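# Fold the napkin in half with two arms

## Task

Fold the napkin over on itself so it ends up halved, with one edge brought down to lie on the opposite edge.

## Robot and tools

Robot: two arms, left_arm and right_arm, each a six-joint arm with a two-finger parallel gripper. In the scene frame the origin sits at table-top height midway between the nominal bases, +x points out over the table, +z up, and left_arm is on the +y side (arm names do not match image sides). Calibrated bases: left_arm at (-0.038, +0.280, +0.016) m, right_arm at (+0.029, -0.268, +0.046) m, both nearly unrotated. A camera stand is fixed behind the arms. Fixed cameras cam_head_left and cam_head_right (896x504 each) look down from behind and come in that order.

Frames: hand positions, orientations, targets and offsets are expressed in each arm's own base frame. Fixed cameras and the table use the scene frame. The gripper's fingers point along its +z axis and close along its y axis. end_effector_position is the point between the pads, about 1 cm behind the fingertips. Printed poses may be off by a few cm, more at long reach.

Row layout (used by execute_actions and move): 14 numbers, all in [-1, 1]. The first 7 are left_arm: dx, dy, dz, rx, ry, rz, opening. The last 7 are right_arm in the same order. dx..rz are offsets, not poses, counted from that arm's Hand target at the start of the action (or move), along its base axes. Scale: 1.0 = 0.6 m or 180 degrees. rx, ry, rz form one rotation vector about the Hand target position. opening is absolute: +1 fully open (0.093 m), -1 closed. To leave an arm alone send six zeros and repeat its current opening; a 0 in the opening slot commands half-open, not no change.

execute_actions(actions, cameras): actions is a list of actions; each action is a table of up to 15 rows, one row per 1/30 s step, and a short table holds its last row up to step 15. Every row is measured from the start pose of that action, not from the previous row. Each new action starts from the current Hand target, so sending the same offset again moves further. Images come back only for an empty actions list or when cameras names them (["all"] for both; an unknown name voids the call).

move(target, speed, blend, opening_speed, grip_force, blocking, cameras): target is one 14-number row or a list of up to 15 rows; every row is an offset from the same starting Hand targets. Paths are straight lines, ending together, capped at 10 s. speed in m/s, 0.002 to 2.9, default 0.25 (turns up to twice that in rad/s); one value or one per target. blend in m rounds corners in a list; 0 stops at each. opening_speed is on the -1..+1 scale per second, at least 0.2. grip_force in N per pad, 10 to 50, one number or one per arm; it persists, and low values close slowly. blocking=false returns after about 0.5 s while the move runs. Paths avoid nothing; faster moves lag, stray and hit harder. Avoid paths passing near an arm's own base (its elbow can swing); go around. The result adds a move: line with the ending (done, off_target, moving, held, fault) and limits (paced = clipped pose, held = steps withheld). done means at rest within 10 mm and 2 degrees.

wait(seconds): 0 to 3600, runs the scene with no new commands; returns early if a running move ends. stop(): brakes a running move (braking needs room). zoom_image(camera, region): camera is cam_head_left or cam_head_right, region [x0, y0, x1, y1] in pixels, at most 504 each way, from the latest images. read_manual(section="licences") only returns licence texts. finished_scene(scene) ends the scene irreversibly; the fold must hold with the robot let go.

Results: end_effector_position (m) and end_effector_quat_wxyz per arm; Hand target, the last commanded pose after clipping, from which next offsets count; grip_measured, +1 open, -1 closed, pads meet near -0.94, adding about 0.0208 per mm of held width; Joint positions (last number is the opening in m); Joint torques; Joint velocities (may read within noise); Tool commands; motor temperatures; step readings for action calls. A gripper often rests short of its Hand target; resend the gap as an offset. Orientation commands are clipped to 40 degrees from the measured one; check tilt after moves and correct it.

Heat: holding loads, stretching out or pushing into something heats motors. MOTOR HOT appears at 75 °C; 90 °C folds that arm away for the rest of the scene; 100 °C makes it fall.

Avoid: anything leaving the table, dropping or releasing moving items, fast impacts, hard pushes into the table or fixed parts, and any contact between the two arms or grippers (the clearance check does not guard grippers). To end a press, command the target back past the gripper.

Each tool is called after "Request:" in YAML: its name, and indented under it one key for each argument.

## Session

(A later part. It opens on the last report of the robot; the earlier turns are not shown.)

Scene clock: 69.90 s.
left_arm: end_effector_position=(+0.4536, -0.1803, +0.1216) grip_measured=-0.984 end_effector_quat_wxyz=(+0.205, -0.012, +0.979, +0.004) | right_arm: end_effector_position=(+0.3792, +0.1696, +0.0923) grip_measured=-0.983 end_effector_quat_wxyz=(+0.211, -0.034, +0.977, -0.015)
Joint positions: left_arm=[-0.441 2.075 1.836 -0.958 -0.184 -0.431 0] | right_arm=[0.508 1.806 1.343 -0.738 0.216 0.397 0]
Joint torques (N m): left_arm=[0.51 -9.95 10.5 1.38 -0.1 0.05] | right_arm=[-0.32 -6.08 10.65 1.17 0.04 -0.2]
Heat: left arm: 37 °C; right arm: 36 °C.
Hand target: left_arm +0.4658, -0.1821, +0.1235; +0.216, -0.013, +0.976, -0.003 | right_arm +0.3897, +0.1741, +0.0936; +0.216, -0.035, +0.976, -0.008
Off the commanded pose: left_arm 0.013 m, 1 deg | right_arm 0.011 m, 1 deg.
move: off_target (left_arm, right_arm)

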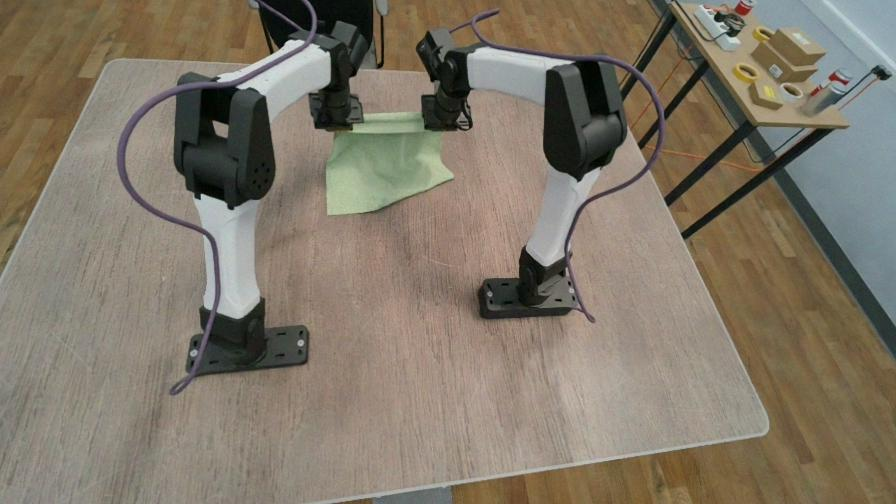

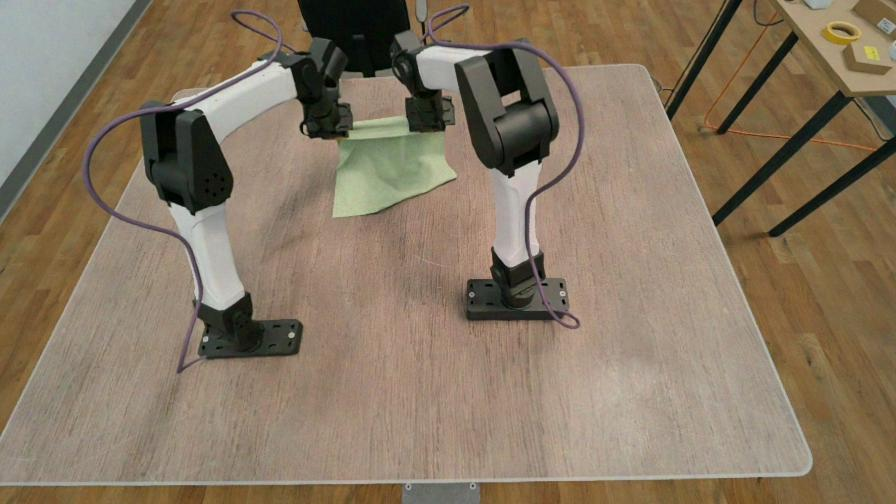

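Request:
move:
  target:
    - [0,0,0,0,0,0,-1,-0.05,0.083,0.2,0,-0.05,0,-1]
    - [0,0,0,0,0,0,-1,0.05,0.07,0.17,0,0,0,-1]
    - [0,0,0,0,0,0,-1,0.083,0.017,0.05,0,0,0,-1]
    - [0,0,0,0,0,0,-1,0.03,0,0,0,0,0,-1]
  cameras: ["all"]
  speed: 0.2
  blend: [0.02,0.02,0.02,0]

Request:
zoom_image:
  camera: "cam_head_left"
  region: [260, 80, 500, 240]

Request:
zoom_image:
  camera: "cam_head_right"
  region: [260, 80, 500, 240]

Scene clock: 73.63 s.
left_arm: end_effector_position=(+0.4538, -0.1807, +0.1217) grip_measured=-0.984 end_effector_quat_wxyz=(+0.206, -0.012, +0.979, +0.003) | right_arm: end_effector_position=(+0.4085, +0.1735, +0.0829) grip_measured=-0.983 end_effector_quat_wxyz=(+0.204, -0.032, +0.978, -0.018)
Joint positions: left_arm=[-0.441 2.075 1.836 -0.956 -0.182 -0.431 0] | right_arm=[0.479 1.927 1.469 -0.753 0.206 0.376 0]
Joint torques (N m): left_arm=[0.43 -9.89 10.45 1.37 -0.11 0.02] | right_arm=[-0.05 -11.85 6.27 1.18 0.07 -0.18]
Heat: left arm: 37 °C; right arm: 37 °C.
Hand target: left_arm +0.4658, -0.1821, +0.1235; +0.216, -0.013, +0.976, -0.003 | right_arm +0.4076, +0.1742, +0.0937; +0.216, -0.035, +0.976, -0.007
Off the commanded pose: left_arm 0.012 m, 1 deg | right_arm 0.011 m, 2 deg.
move: off_target (right_arm)

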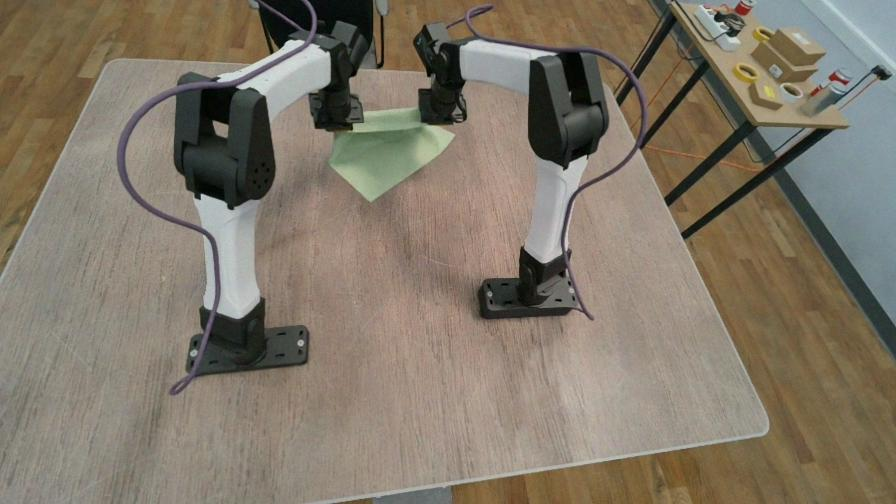

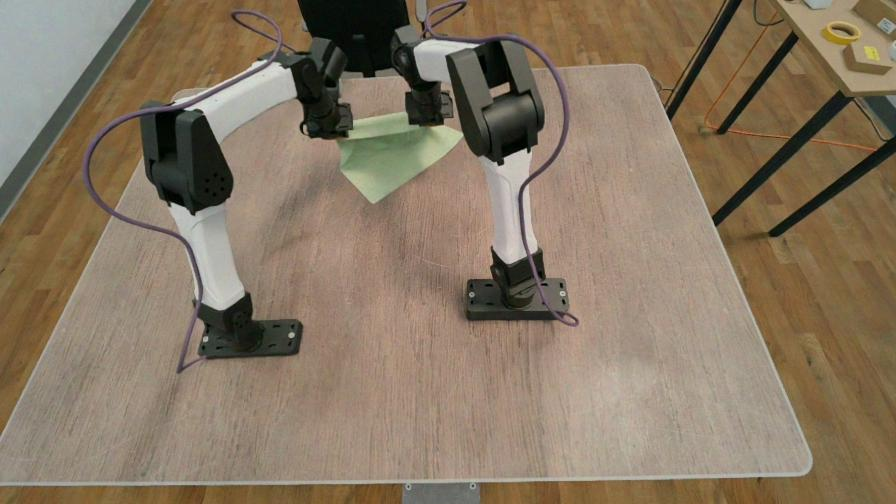

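Scaled by 2.100 from the camera's image (finer frame: 1280x720).

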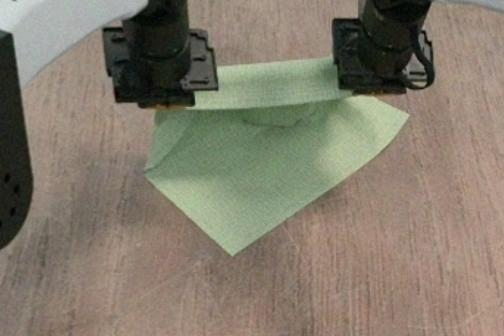

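Scaled by 2.100 from the camera's image (finer frame: 1280x720).

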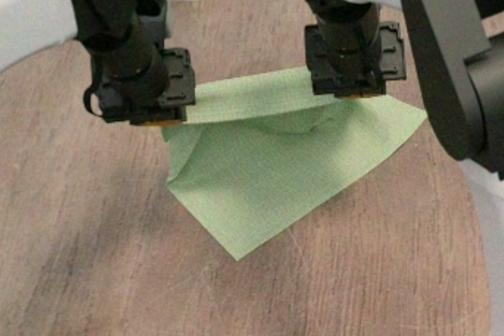

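Request:
move:
  target:
    - [-0.133,0.003,0.376,0,-0.083,0,-1,-0.163,-0.003,0.377,0,-0.083,0,-1]
    - [-0.183,0.004,0.243,0,0,0,-1,-0.213,-0.003,0.244,0,0,0,-1]
    - [-0.266,0.006,0.059,0,0.08,0,-1,-0.296,-0.005,0.061,0,0.08,0,-1]
    - [-0.350,0.008,-0.124,0,0.139,0,-1,-0.379,-0.008,-0.123,0,0.139,0,-1]
    - [-0.366,0.008,-0.186,0,0.139,0,-1,-0.396,-0.008,-0.181,0,0.139,0,-1]
  cameras: ["all"]
  speed: [0.2,0.15,0.15,0.15,0.08]
  blend: [0,0.03,0.03,0.02,0]

Request:
zoom_image:
  camera: "cam_head_left"
  region: [260, 100, 500, 260]

Request:
zoom_image:
  camera: "cam_head_right"
  region: [260, 100, 500, 260]

Scene clock: 82.03 s.
left_arm: end_effector_position=(+0.2495, -0.1754, +0.0205) grip_measured=-0.984 end_effector_quat_wxyz=(+0.007, -0.013, +1.000, -0.002) | right_arm: end_effector_position=(+0.1753, +0.1700, -0.0076) grip_measured=-0.983 end_effector_quat_wxyz=(+0.011, -0.037, +0.999, +0.003)
Joint positions: left_arm=[-0.615 1.777 1.09 -0.87 -0.005 -0.641 0] | right_arm=[0.778 1.614 0.773 -0.71 0.011 0.703 0]
Joint torques (N m): left_arm=[-1.1 -6.19 5.03 0.56 -0.02 -0.17] | right_arm=[0.59 -3.85 4.85 0.46 -0.07 -0.03]
Heat: left arm: 37 °C; right arm: 38 °C.
Hand target: left_arm +0.2462, -0.1772, +0.0119; -0.001, -0.013, +1.000, +0.000 | right_arm +0.1699, +0.1693, -0.0149; +0.000, -0.035, +0.999, +0.000
Off the commanded pose: left_arm 0.009 m, 1 deg | right_arm 0.009 m, 1 deg.
move: done; blend cut to 0.0192 m at target 4

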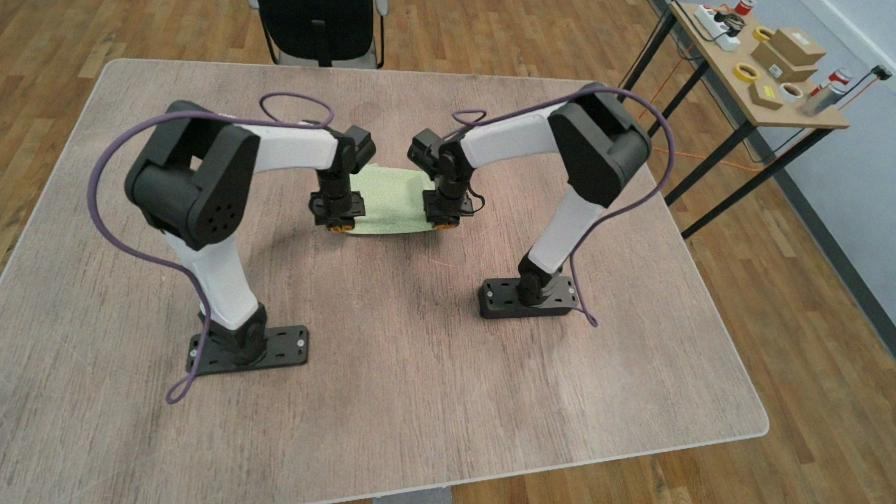

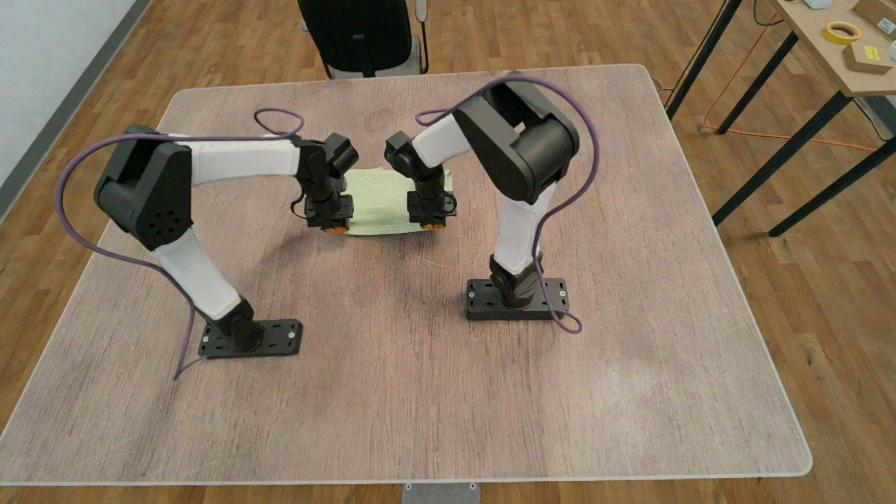

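Scaled by 2.100 from the camera's image (finer frame: 1280x720).

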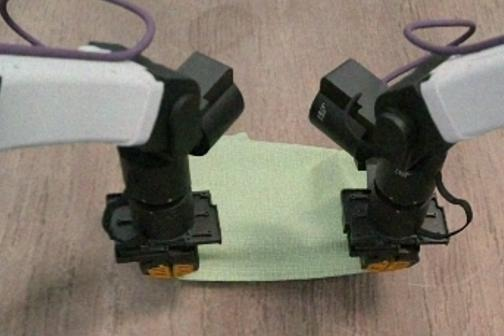

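Scaled by 2.100 from the camera's image (finer frame: 1280x720).

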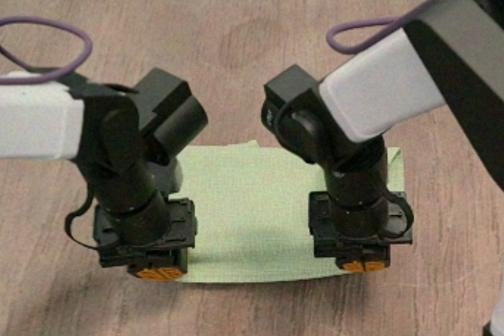

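Request:
move:
  target:
    - [0,0,-0.03,0,0,0,-1,0,0,-0.03,0,0,0,-1]
    - [0,0,-0.03,0,0,0,-0.2,0,0,-0.03,0,0,0,-0.2]
    - [0,0.0,0.06,0,0,0,-0.2,0,-0.0,0.06,0,0,0,-0.2]
    - [-0.03,0.15,0.25,0,0,0,-0.2,-0.03,-0.13,0.25,0,0,0,-0.2]
  cameras: ["all"]
  speed: [0.06,0.1,0.1,0.25]
  opening_speed: 1

Request:
zoom_image:
  camera: "cam_head_left"
  region: [260, 100, 500, 260]

Request:
zoom_image:
  camera: "cam_head_right"
  region: [260, 100, 500, 260]

Scene clock: 87.60 s.
left_arm: end_effector_position=(+0.2247, -0.0875, +0.1516) grip_measured=-0.202 end_effector_quat_wxyz=(-0.012, -0.013, +1.000, +0.007) | right_arm: end_effector_position=(+0.1489, +0.0888, +0.1247) grip_measured=-0.202 end_effector_quat_wxyz=(-0.011, -0.035, +0.999, -0.013)
Joint positions: left_arm=[-0.374 1.48 1.31 -1.428 -0.004 -0.401 0.035] | right_arm=[0.548 1.219 1.001 -1.385 0.011 0.479 0.035]
Joint torques (N m): left_arm=[0.46 -6.63 9.48 0.1 -0.02 0.05] | right_arm=[-0.34 -3.63 9.91 0.14 -0.08 -0.22]
Heat: left arm: 37 °C; right arm: 38 °C.
Hand target: left_arm +0.2282, -0.0873, +0.1619; -0.001, -0.013, +1.000, +0.000 | right_arm +0.1519, +0.0913, +0.1350; +0.000, -0.036, +0.999, +0.000
Off the commanded pose: left_arm 0.011 m, 2 deg | right_arm 0.011 m, 2 deg.
move: off_target (left_arm, right_arm)

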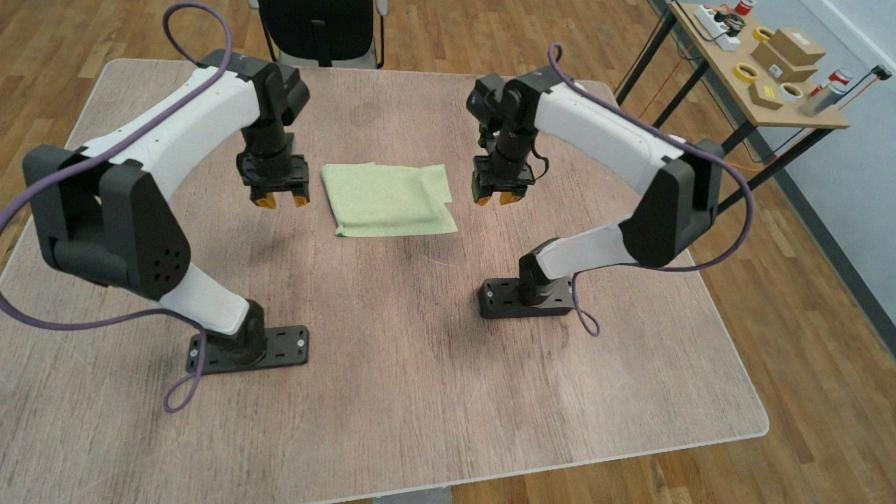

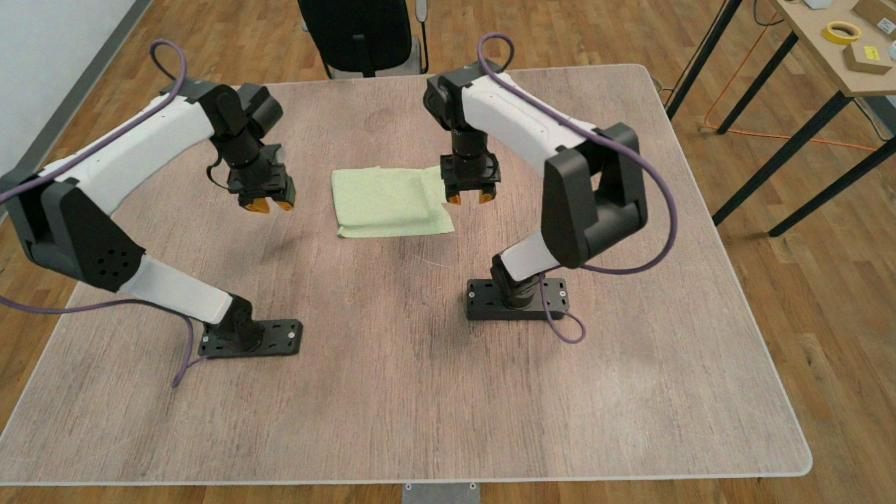

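Scaled by 2.100 from the camera's image (finer frame: 1280x720).

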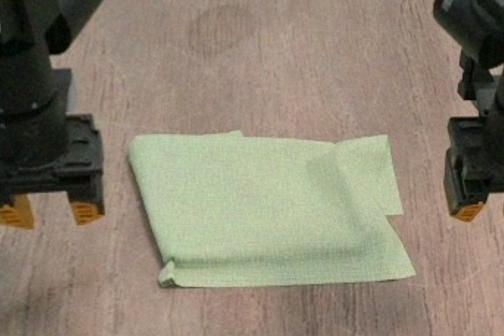

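Scaled by 2.100 from the camera's image (finer frame: 1280x720).

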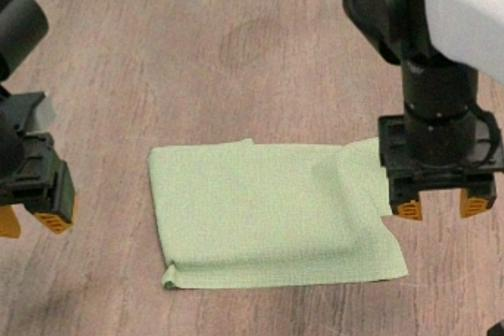

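Request:
zoom_image:
  camera: "cam_head_left"
  region: [310, 150, 480, 250]

Request:
zoom_image:
  camera: "cam_head_right"
  region: [310, 150, 480, 250]

Scaled by 2.965 from the camera's image (finer frame: 1280x720).

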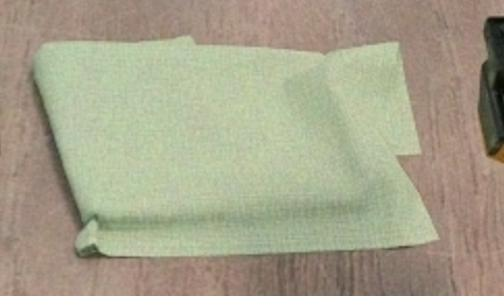

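Scaled by 2.965 from the camera's image (finer frame: 1280x720).

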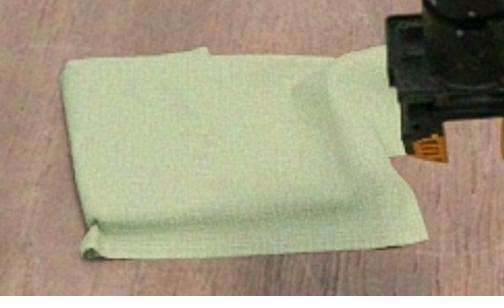

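Request:
move:
  target:
    - [0.043,-0.188,-0.203,0,0,0,0.0,0.049,0.118,-0.17,0,0,0,0.0]
    - [0.043,-0.188,-0.2957,0,0,0,0.0,0.049,0.118,-0.192,0,0,0,0.0]
  cameras: ["all"]
  speed: [0.2,0.08]

Request:
zoom_image:
  camera: "cam_head_left"
  region: [310, 150, 480, 250]

Request:
zoom_image:
  camera: "cam_head_right"
  region: [310, 150, 480, 250]

Scene clock: 93.43 s.
left_arm: end_effector_position=(+0.2560, -0.1982, -0.0035) grip_measured=-0.002 end_effector_quat_wxyz=(+0.003, -0.012, +1.000, -0.002) | right_arm: end_effector_position=(+0.1860, +0.1620, +0.0275) grip_measured=-0.002 end_effector_quat_wxyz=(+0.011, -0.037, +0.999, +0.002)
Joint positions: left_arm=[-0.66 1.89 1.131 -0.803 -0.002 -0.684 0.045] | right_arm=[0.724 1.546 0.866 -0.87 0.011 0.649 0.045]
Joint torques (N m): left_arm=[-0.9 -6.38 4.4 0.78 -0.01 -0.15] | right_arm=[0.64 -3.47 5.3 0.47 -0.09 -0.02]
Heat: left arm: 36 °C; right arm: 37 °C.
Hand target: left_arm +0.2539, -0.2000, -0.0156; -0.001, -0.013, +1.000, +0.000 | right_arm +0.1813, +0.1621, +0.0198; +0.000, -0.035, +0.999, +0.000
Off the commanded pose: left_arm 0.012 m, 1 deg | right_arm 0.009 m, 1 deg.
move: off_target (left_arm)

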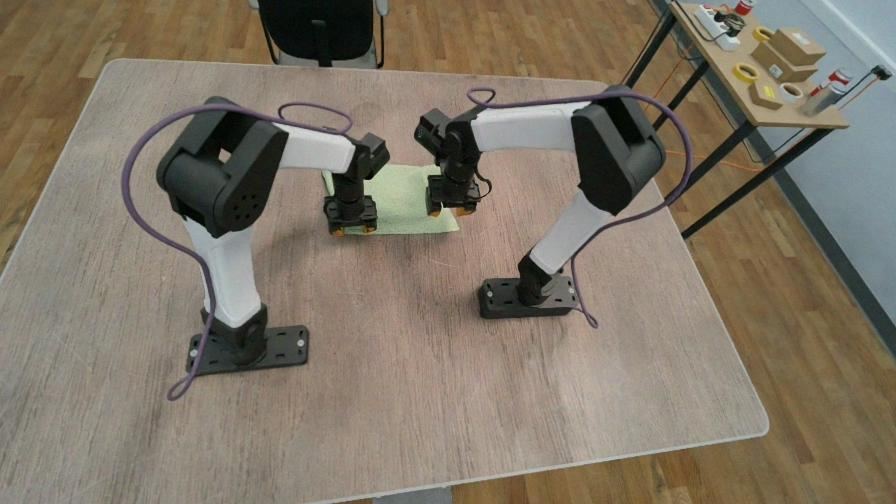

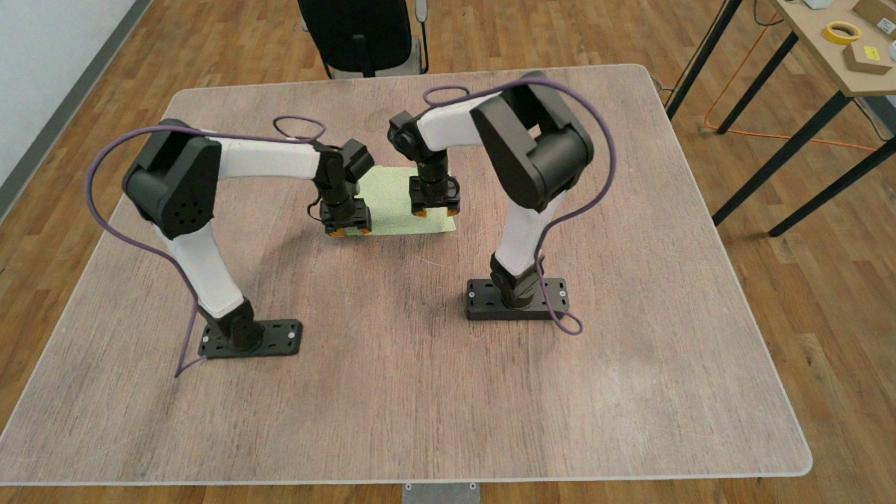

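Scaled by 2.965 from the camera's image (finer frame: 1280x720).

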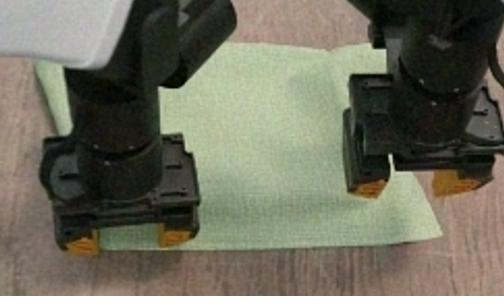

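Scaled by 2.965 from the camera's image (finer frame: 1280x720).

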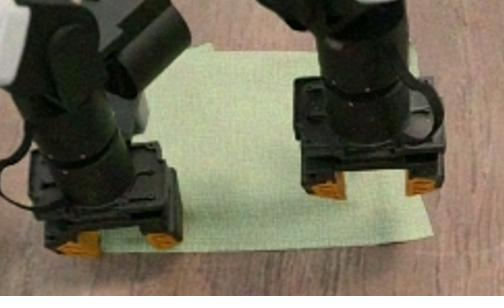

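Request:
move:
  target:
    - [0,0,0,0,0,0,-1,0,0,0,0,0,0,0]
    - [0,0,0,0,0,0,-1,0,0,-0.08,0,0,0,0]
    - [0.01,-0.01,0.075,0,0,0,-1,0,0,-0.1187,0,0,0,0]
    - [0.01,-0.02,0.075,0,0,0,-1,0,0,-0.1187,0,0,0,-1]
    - [0.01,-0.02,0.075,0,0,0,-1,0.01,0,-0.03,0,0,0,-1]
  cameras: ["all"]
  speed: [0.1,0.1,0.1,0.1,0.1]
  opening_speed: 1

Request:
zoom_image:
  camera: "cam_head_left"
  region: [310, 150, 480, 250]

Request:
zoom_image:
  camera: "cam_head_right"
  region: [310, 150, 480, 250]

Scene clock: 100.93 s.
left_arm: end_effector_position=(+0.2553, -0.2054, +0.0198) grip_measured=-0.983 end_effector_quat_wxyz=(-0.010, -0.012, +1.000, +0.007) | right_arm: end_effector_position=(+0.1812, +0.1571, -0.0103) grip_measured=-0.982 end_effector_quat_wxyz=(-0.009, -0.035, +0.999, -0.013)
Joint positions: left_arm=[-0.677 1.89 1.234 -0.939 0.001 -0.701 0] | right_arm=[0.72 1.649 0.797 -0.75 0.008 0.651 0]
Joint torques (N m): left_arm=[-0.92 -10.11 8.85 0.11 -0.09 -0.15] | right_arm=[-0.35 -7.5 8.62 -0.01 -0.04 -0.18]
Heat: left arm: 36 °C; right arm: 36 °C.
Hand target: left_arm +0.2600, -0.2120, +0.0294; -0.001, -0.013, +1.000, +0.000 | right_arm +0.1874, +0.1621, +0.0019; +0.000, -0.035, +0.999, +0.000
Off the commanded pose: left_arm 0.013 m, 1 deg | right_arm 0.015 m, 2 deg.
move: off_target (left_arm, right_arm); target 4's new opening was sent with right_arm's hand 0.012 m and 1 deg from that target

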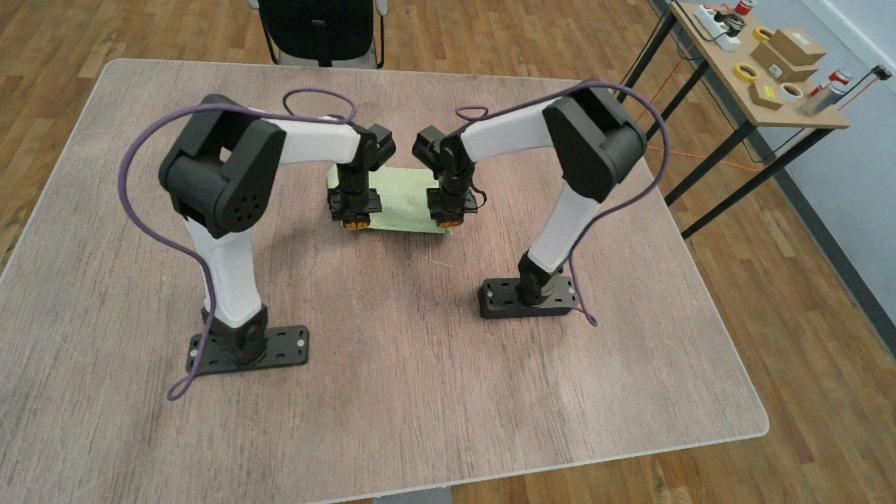

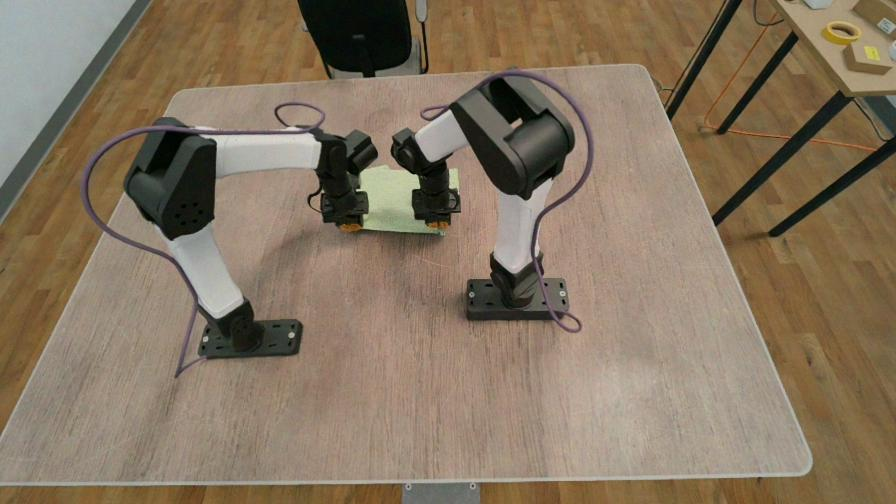

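Scaled by 2.965 from the camera's image (finer frame: 1280x720).

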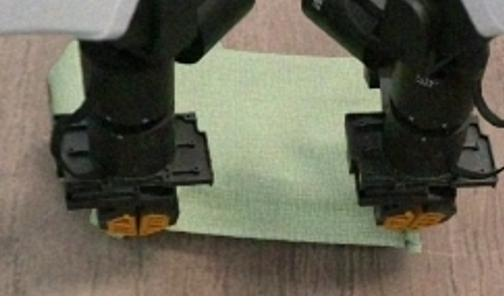

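Scaled by 2.965 from the camera's image (finer frame: 1280x720).

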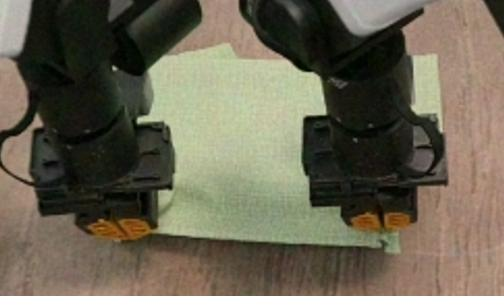

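Request:
move:
  target: [0,0.01,0.18,0,0,0,-1,0.01,-0.01,0.22,0,0,0,-1]
  cameras: ["all"]
  speed: 0.15

Request:
zoom_image:
  camera: "cam_head_left"
  region: [280, 90, 490, 230]

Request:
zoom_image:
  camera: "cam_head_right"
  region: [280, 90, 490, 230]

Scene clock: 102.97 s.
left_arm: end_effector_position=(+0.2576, -0.2072, +0.1223) grip_measured=-0.983 end_effector_quat_wxyz=(-0.012, -0.012, +1.000, +0.009) | right_arm: end_effector_position=(+0.1917, +0.1561, +0.1226) grip_measured=-0.982 end_effector_quat_wxyz=(-0.006, -0.035, +0.999, -0.008)
Joint positions: left_arm=[-0.677 1.821 1.563 -1.341 0.001 -0.701 0] | right_arm=[0.687 1.495 1.208 -1.303 0.005 0.617 0]
Joint torques (N m): left_arm=[0.17 -11.45 9.22 0 -0.06 -0.02] | right_arm=[-0.39 -5.97 9.87 0.04 -0.01 -0.17]
Heat: left arm: 37 °C; right arm: 36 °C.
Hand target: left_arm +0.2600, -0.2061, +0.1375; -0.001, -0.013, +1.000, +0.000 | right_arm +0.1934, +0.1562, +0.1338; +0.000, -0.035, +0.999, +0.000
Off the commanded pose: left_arm 0.015 m, 2 deg | right_arm 0.011 m, 1 deg.
move: off_target (left_arm, right_arm)

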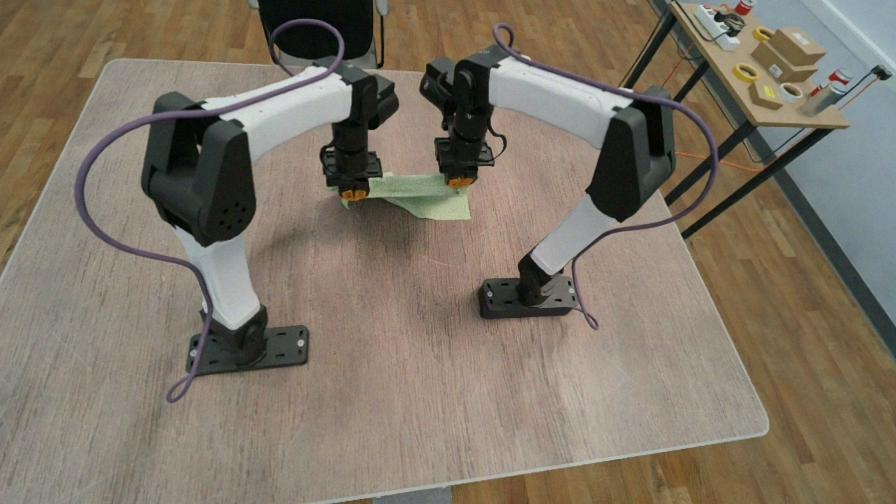

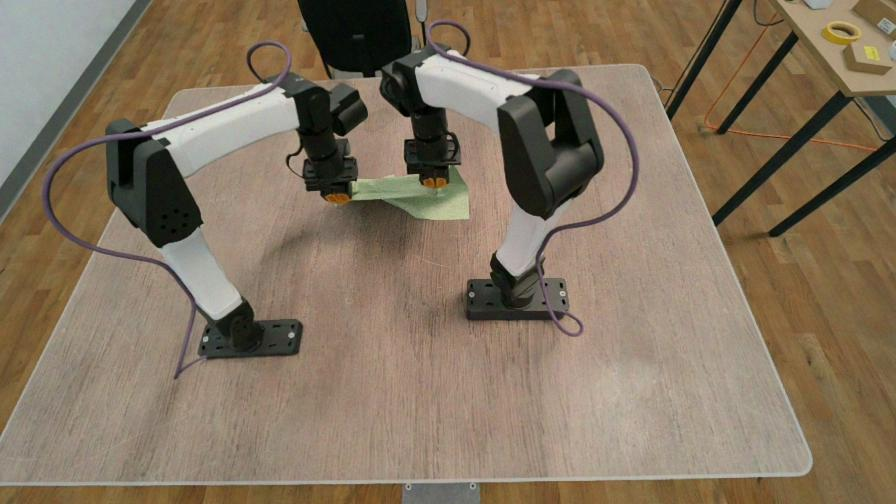

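Scaled by 2.400 from the camera's image (finer frame: 1280x720).

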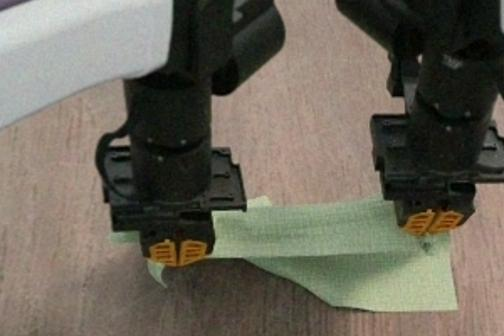

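Scaled by 2.400 from the camera's image (finer frame: 1280x720).

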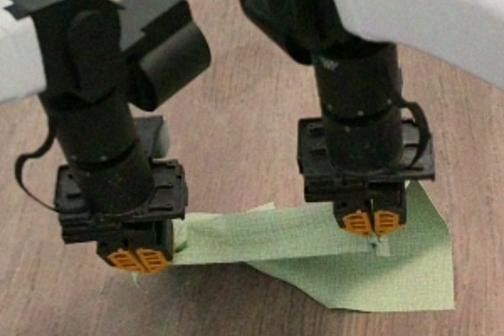

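Request:
move:
  target: [0.06,0,0.3475,0,-0.222,0,-1,0.044,0,0.304,0,-0.222,0,-1]
  speed: 0.2

Request:
wait:
  seconds: 1.5
  cameras: ["all"]

Request:
zoom_image:
  camera: "cam_head_left"
  region: [260, 60, 500, 220]

Request:
zoom_image:
  camera: "cam_head_right"
  region: [260, 60, 500, 220]

Scene clock: 109.47 s.
left_arm: end_effector_position=(+0.2972, -0.2079, +0.3374) grip_measured=-0.983 end_effector_quat_wxyz=(+0.332, -0.016, +0.943, -0.008) | right_arm: end_effector_position=(+0.2211, +0.1609, +0.3050) grip_measured=-0.982 end_effector_quat_wxyz=(+0.329, -0.040, +0.943, -0.014)
Joint positions: left_arm=[-0.824 1.685 2.121 -1.505 -0.474 -0.733 0] | right_arm=[0.945 1.319 1.642 -1.459 0.529 0.74 0]
Joint torques (N m): left_arm=[-1.03 -7.13 8.73 1.18 -0.45 0.07] | right_arm=[0.44 -4.03 9.28 0.87 0.5 -0.02]
Heat: left arm: 37 °C; right arm: 36 °C.
Hand target: left_arm +0.2960, -0.2060, +0.3460; +0.341, -0.013, +0.940, -0.005 | right_arm +0.2197, +0.1562, +0.3163; +0.341, -0.034, +0.939, -0.012
Off the commanded pose: left_arm 0.009 m, 1 deg | right_arm 0.012 m, 2 deg.
move: off_target (right_arm)

Scene clock: 110.97 s.
left_arm: end_effector_position=(+0.2971, -0.2078, +0.3374) grip_measured=-0.983 end_effector_quat_wxyz=(+0.331, -0.015, +0.943, -0.007) | right_arm: end_effector_position=(+0.2212, +0.1609, +0.3050) grip_measured=-0.982 end_effector_quat_wxyz=(+0.330, -0.040, +0.943, -0.014)
Joint positions: left_arm=[-0.824 1.685 2.121 -1.506 -0.474 -0.733 0] | right_arm=[0.945 1.319 1.642 -1.459 0.53 0.74 0]
Joint torques (N m): left_arm=[-0.98 -7.1 8.73 1.19 -0.44 0] | right_arm=[0.62 -3.89 9.42 0.89 0.52 0.01]
Heat: left arm: 37 °C; right arm: 36 °C.
Hand target: left_arm +0.2960, -0.2060, +0.3460; +0.341, -0.013, +0.940, -0.005 | right_arm +0.2197, +0.1562, +0.3163; +0.341, -0.034, +0.939, -0.012
Tool commands: left_gripper/opening=-1.0 right_gripper/opening=-1.0
Off the commanded pose: left_arm 0.009 m, 1 deg | right_arm 0.012 m, 2 deg.
wait: 1.50 s; at rest by 0.17 s

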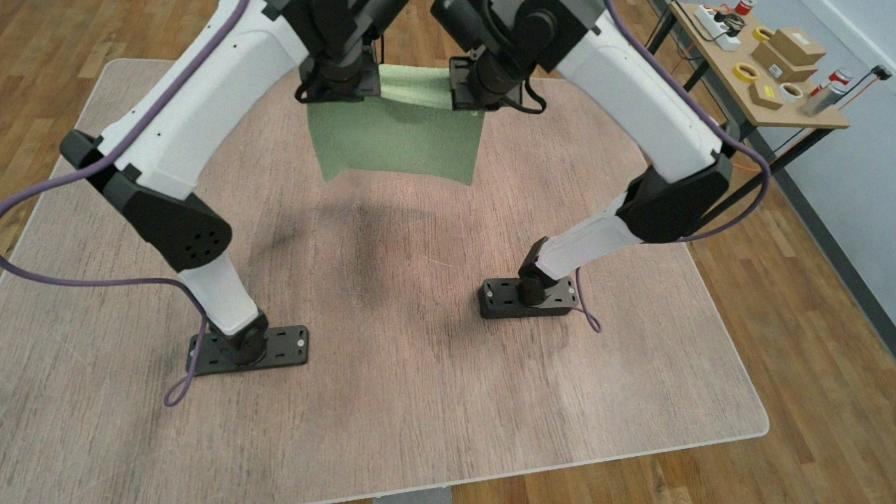

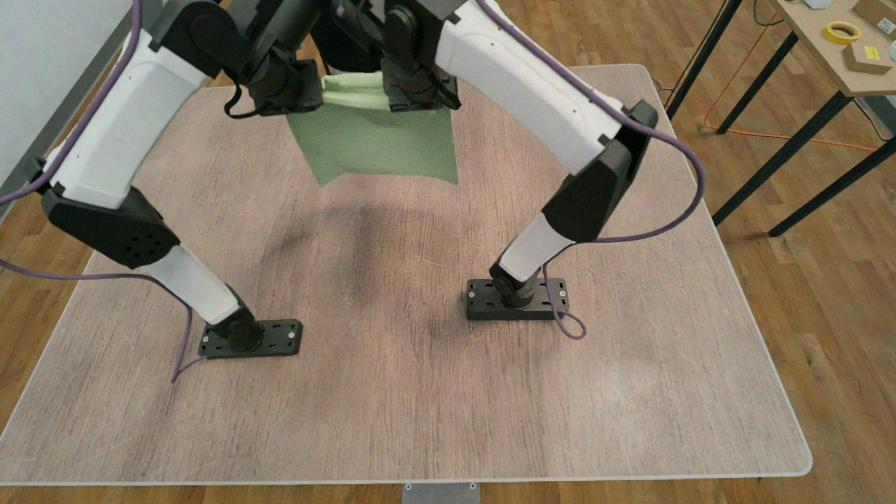

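Scaled by 2.100 from the camera's image (finer frame: 1280x720).

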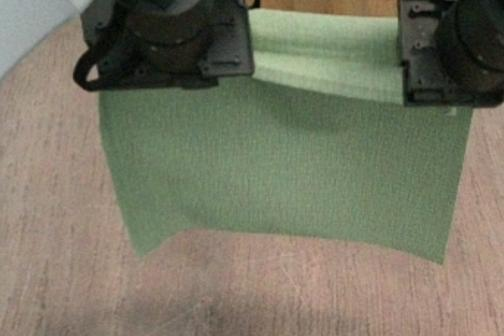

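Scaled by 2.100 from the camera's image (finer frame: 1280x720).

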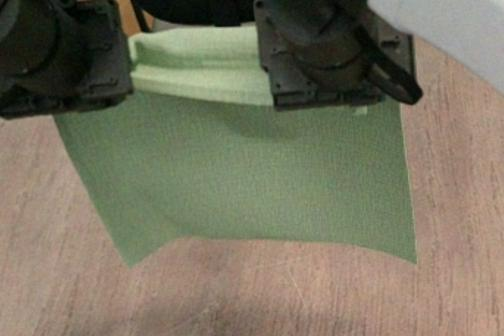

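Request:
move:
  target:
    - [0.033,-0.001,-0.117,0,0.02,0,-1,0.033,0.001,-0.117,0,0.02,0,-1]
    - [0.167,-0.003,-0.183,0,0.05,0,-1,0.167,0.003,-0.183,0,0.05,0,-1]
    - [0.267,-0.005,-0.283,0,0.083,0,-1,0.267,0.005,-0.283,0,0.083,0,-1]
    - [0.308,-0.006,-0.358,0,0.083,0,-1,0.308,0.006,-0.358,0,0.083,0,-1]
  cameras: ["all"]
  speed: 0.15
  blend: [0.02,0.03,0.03,0]

Request:
zoom_image:
  camera: "cam_head_left"
  region: [260, 80, 500, 240]

Request:
zoom_image:
  camera: "cam_head_right"
  region: [260, 80, 500, 240]

Scene clock: 114.23 s.
left_arm: end_effector_position=(+0.4680, -0.2111, +0.1287) grip_measured=-0.983 end_effector_quat_wxyz=(+0.204, -0.009, +0.979, +0.000) | right_arm: end_effector_position=(+0.3980, +0.1612, +0.1062) grip_measured=-0.982 end_effector_quat_wxyz=(+0.219, -0.035, +0.975, -0.006)
Joint positions: left_arm=[-0.486 2.202 2.064 -1.066 -0.19 -0.469 0] | right_arm=[0.457 1.823 1.413 -0.759 0.186 0.347 0]
Joint torques (N m): left_arm=[0.75 -10.95 10.63 1.3 -0.18 0.01] | right_arm=[-0.54 -6.17 9.28 1.16 0.11 -0.2]
Heat: left arm: 37 °C; right arm: 36 °C.
Hand target: left_arm +0.4808, -0.2096, +0.1311; +0.216, -0.013, +0.976, -0.003 | right_arm +0.4045, +0.1597, +0.1015; +0.216, -0.035, +0.976, -0.007
Off the commanded pose: left_arm 0.013 m, 2 deg | right_arm 0.008 m, 0 deg.
move: off_target (left_arm); blend cut to 0.0256 m at target 3

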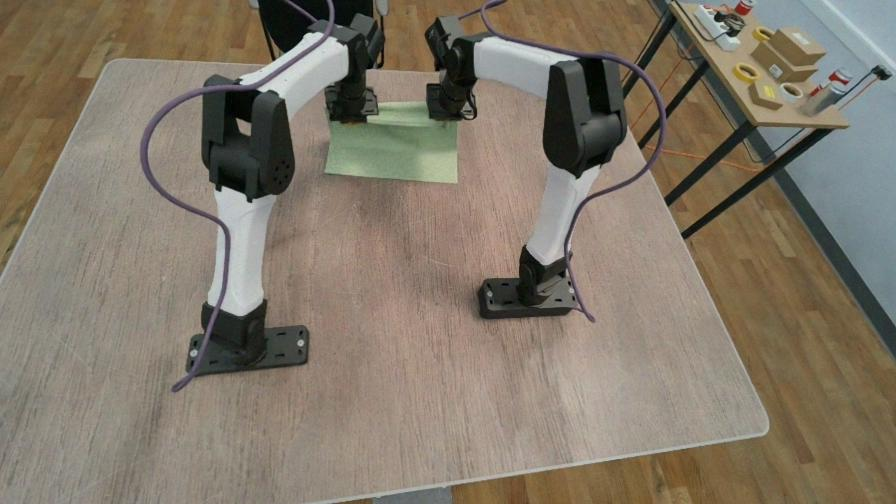

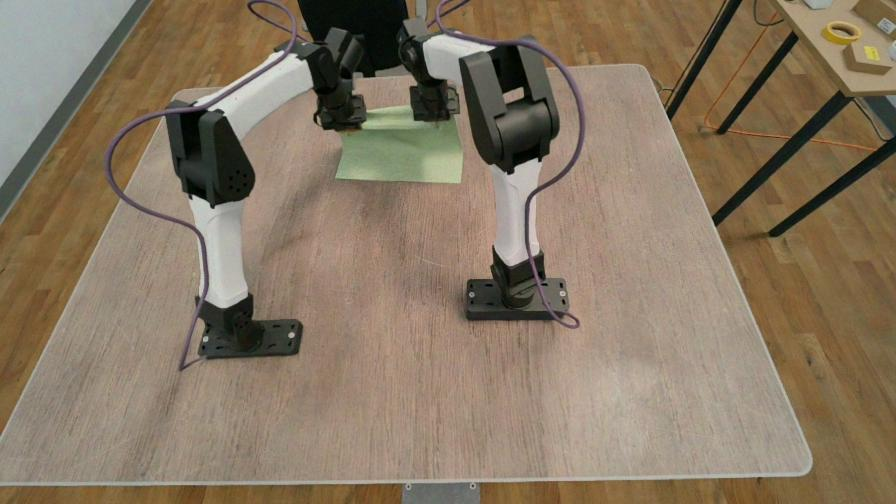

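Scaled by 2.100 from the camera's image (finer frame: 1280x720).

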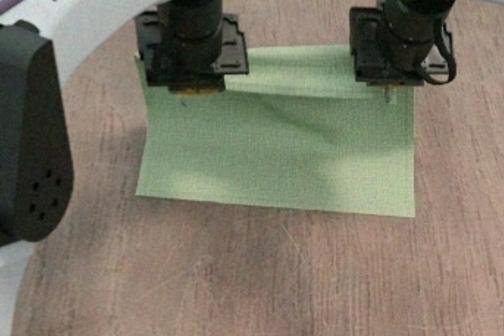

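Scaled by 2.100 from the camera's image (finer frame: 1280x720).

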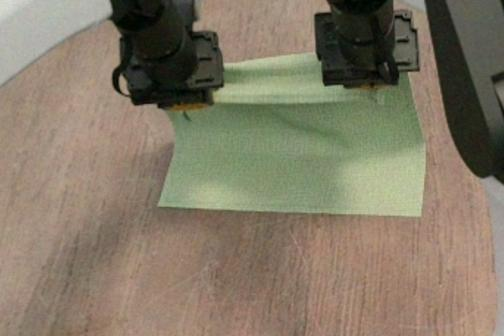

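Request:
move:
  target:
    - [-0.035,0,-0.075,0,0.04,0,-1,-0.045,0,-0.078,0,0.04,0,-1]
    - [-0.065,0,-0.142,0,0.08,0,-1,-0.083,0,-0.145,0,0.08,0,-1]
    - [-0.086,0,-0.198,0,0.11,0,-1,-0.1125,0,-0.199,0,0.11,0,-1]
  cameras: ["all"]
  speed: 0.08
  blend: [0.02,0.02,0]

Request:
zoom_image:
  camera: "cam_head_left"
  region: [290, 80, 490, 213]

Request:
zoom_image:
  camera: "cam_head_right"
  region: [290, 80, 490, 213]

Scene clock: 117.90 s.
left_arm: end_effector_position=(+0.4343, -0.2175, +0.0263) grip_measured=-0.983 end_effector_quat_wxyz=(+0.066, -0.004, +0.998, -0.010) | right_arm: end_effector_position=(+0.3440, +0.1598, -0.0047) grip_measured=-0.982 end_effector_quat_wxyz=(+0.063, -0.037, +0.997, +0.001)
Joint positions: left_arm=[-0.48 2.348 1.968 -1.064 -0.044 -0.485 0] | right_arm=[0.457 1.994 1.266 -0.727 0.05 0.38 0]
Joint torques (N m): left_arm=[0.58 -11.64 5.98 0.48 -0.07 -0.15] | right_arm=[0.49 -6.52 5.5 0.61 -0.04 -0.05]
Heat: left arm: 38 °C; right arm: 36 °C.
Hand target: left_arm +0.4293, -0.2096, +0.0123; +0.045, -0.013, +0.999, -0.001 | right_arm +0.3370, +0.1596, -0.0180; +0.045, -0.035, +0.998, -0.002
Off the commanded pose: left_arm 0.017 m, 3 deg | right_arm 0.015 m, 2 deg.
move: off_target (left_arm, right_arm)

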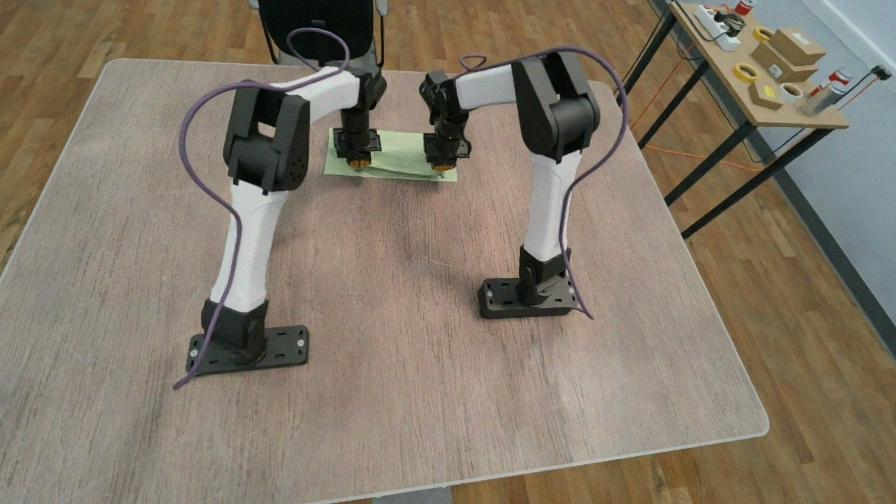

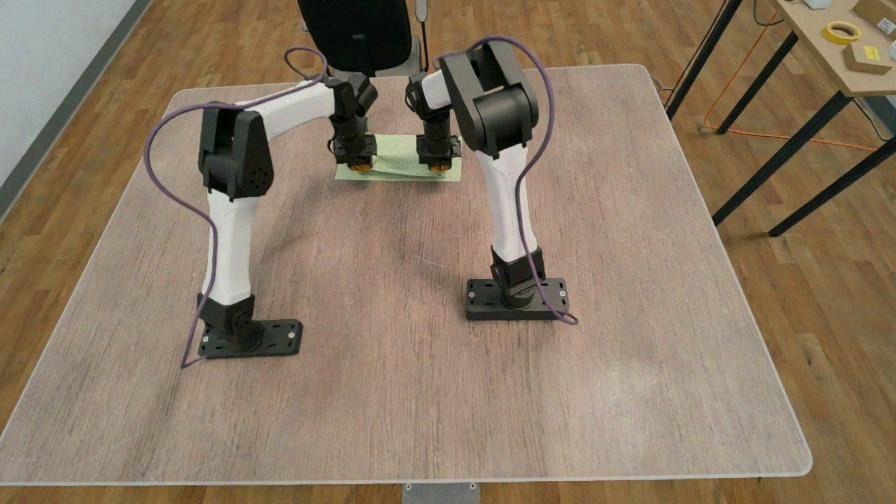

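Scaled by 2.520 from the camera's image (finer frame: 1280x720).

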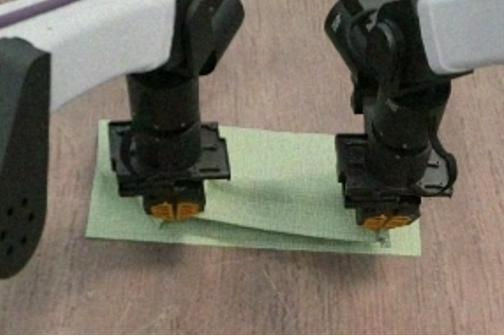

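Scaled by 2.520 from the camera's image (finer frame: 1280x720).

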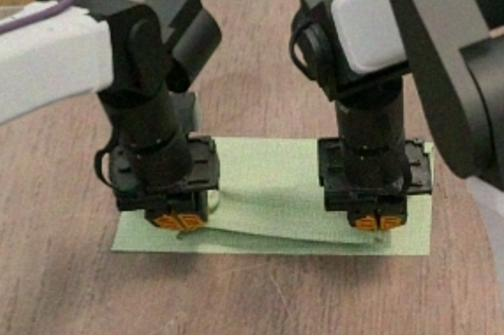

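Request:
move:
  target: [-0.006,0,-0.033,0,0.02,0,-1,-0.006,0,-0.037,0,0.02,0,-1]
  cameras: ["all"]
  speed: 0.05

Request:
zoom_image:
  camera: "cam_head_left"
  region: [310, 110, 480, 200]

Request:
zoom_image:
  camera: "cam_head_right"
  region: [310, 110, 480, 200]

Scene clock: 122.67 s.
left_arm: end_effector_position=(+0.4247, -0.2144, +0.0001) grip_measured=-0.983 end_effector_quat_wxyz=(+0.027, -0.006, +1.000, -0.005) | right_arm: end_effector_position=(+0.3334, +0.1602, -0.0319) grip_measured=-0.982 end_effector_quat_wxyz=(+0.024, -0.039, +0.999, -0.001)
Joint positions: left_arm=[-0.473 2.405 1.971 -1.084 -0.016 -0.485 0] | right_arm=[0.457 2.071 1.266 -0.724 0.021 0.38 0]
Joint torques (N m): left_arm=[0.61 -11.23 8.81 0.21 -0.07 -0.09] | right_arm=[-0.28 -6.84 6.91 0.45 0.01 -0.07]
Heat: left arm: 38 °C; right arm: 36 °C.
Hand target: left_arm +0.4256, -0.2097, -0.0076; +0.013, -0.013, +1.000, +0.000 | right_arm +0.3334, +0.1596, -0.0402; +0.014, -0.036, +0.999, +0.000
Off the commanded pose: left_arm 0.009 m, 2 deg | right_arm 0.008 m, 1 deg.
move: done

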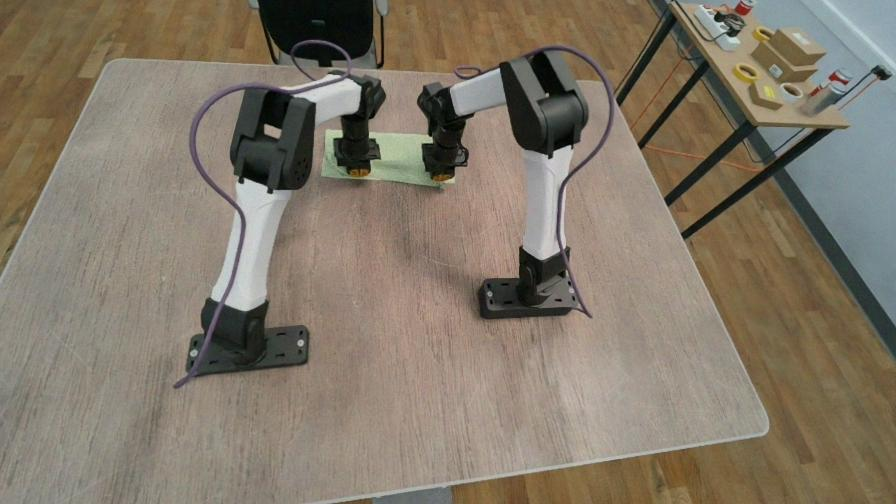

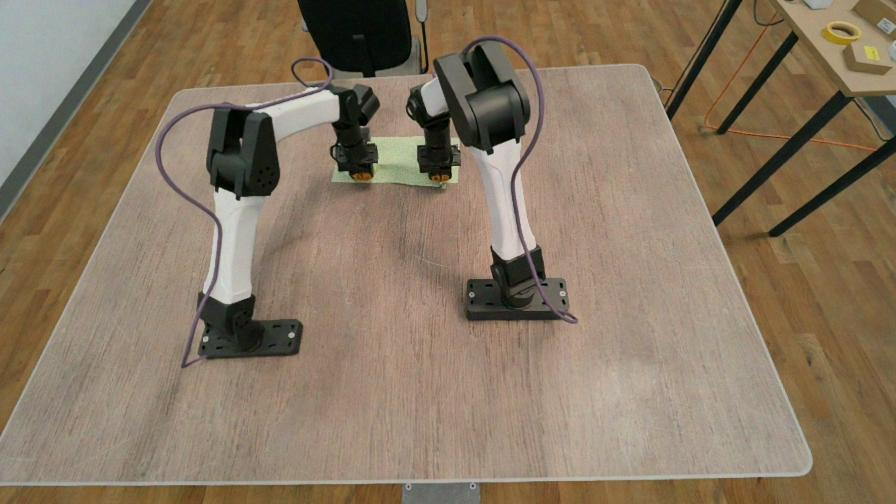

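Scaled by 2.965 from the camera's image (finer frame: 1280x720).

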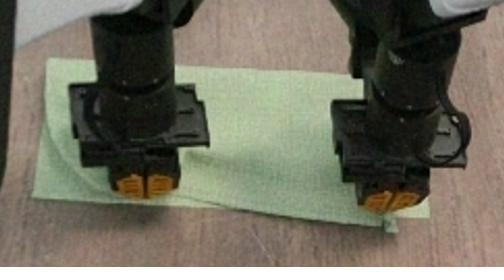

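Scaled by 2.965 from the camera's image (finer frame: 1280x720).

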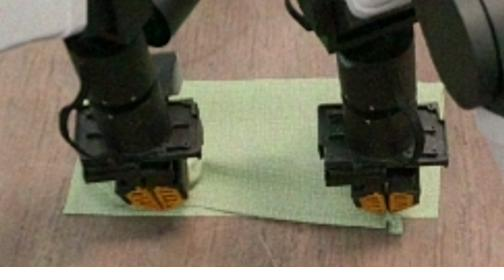

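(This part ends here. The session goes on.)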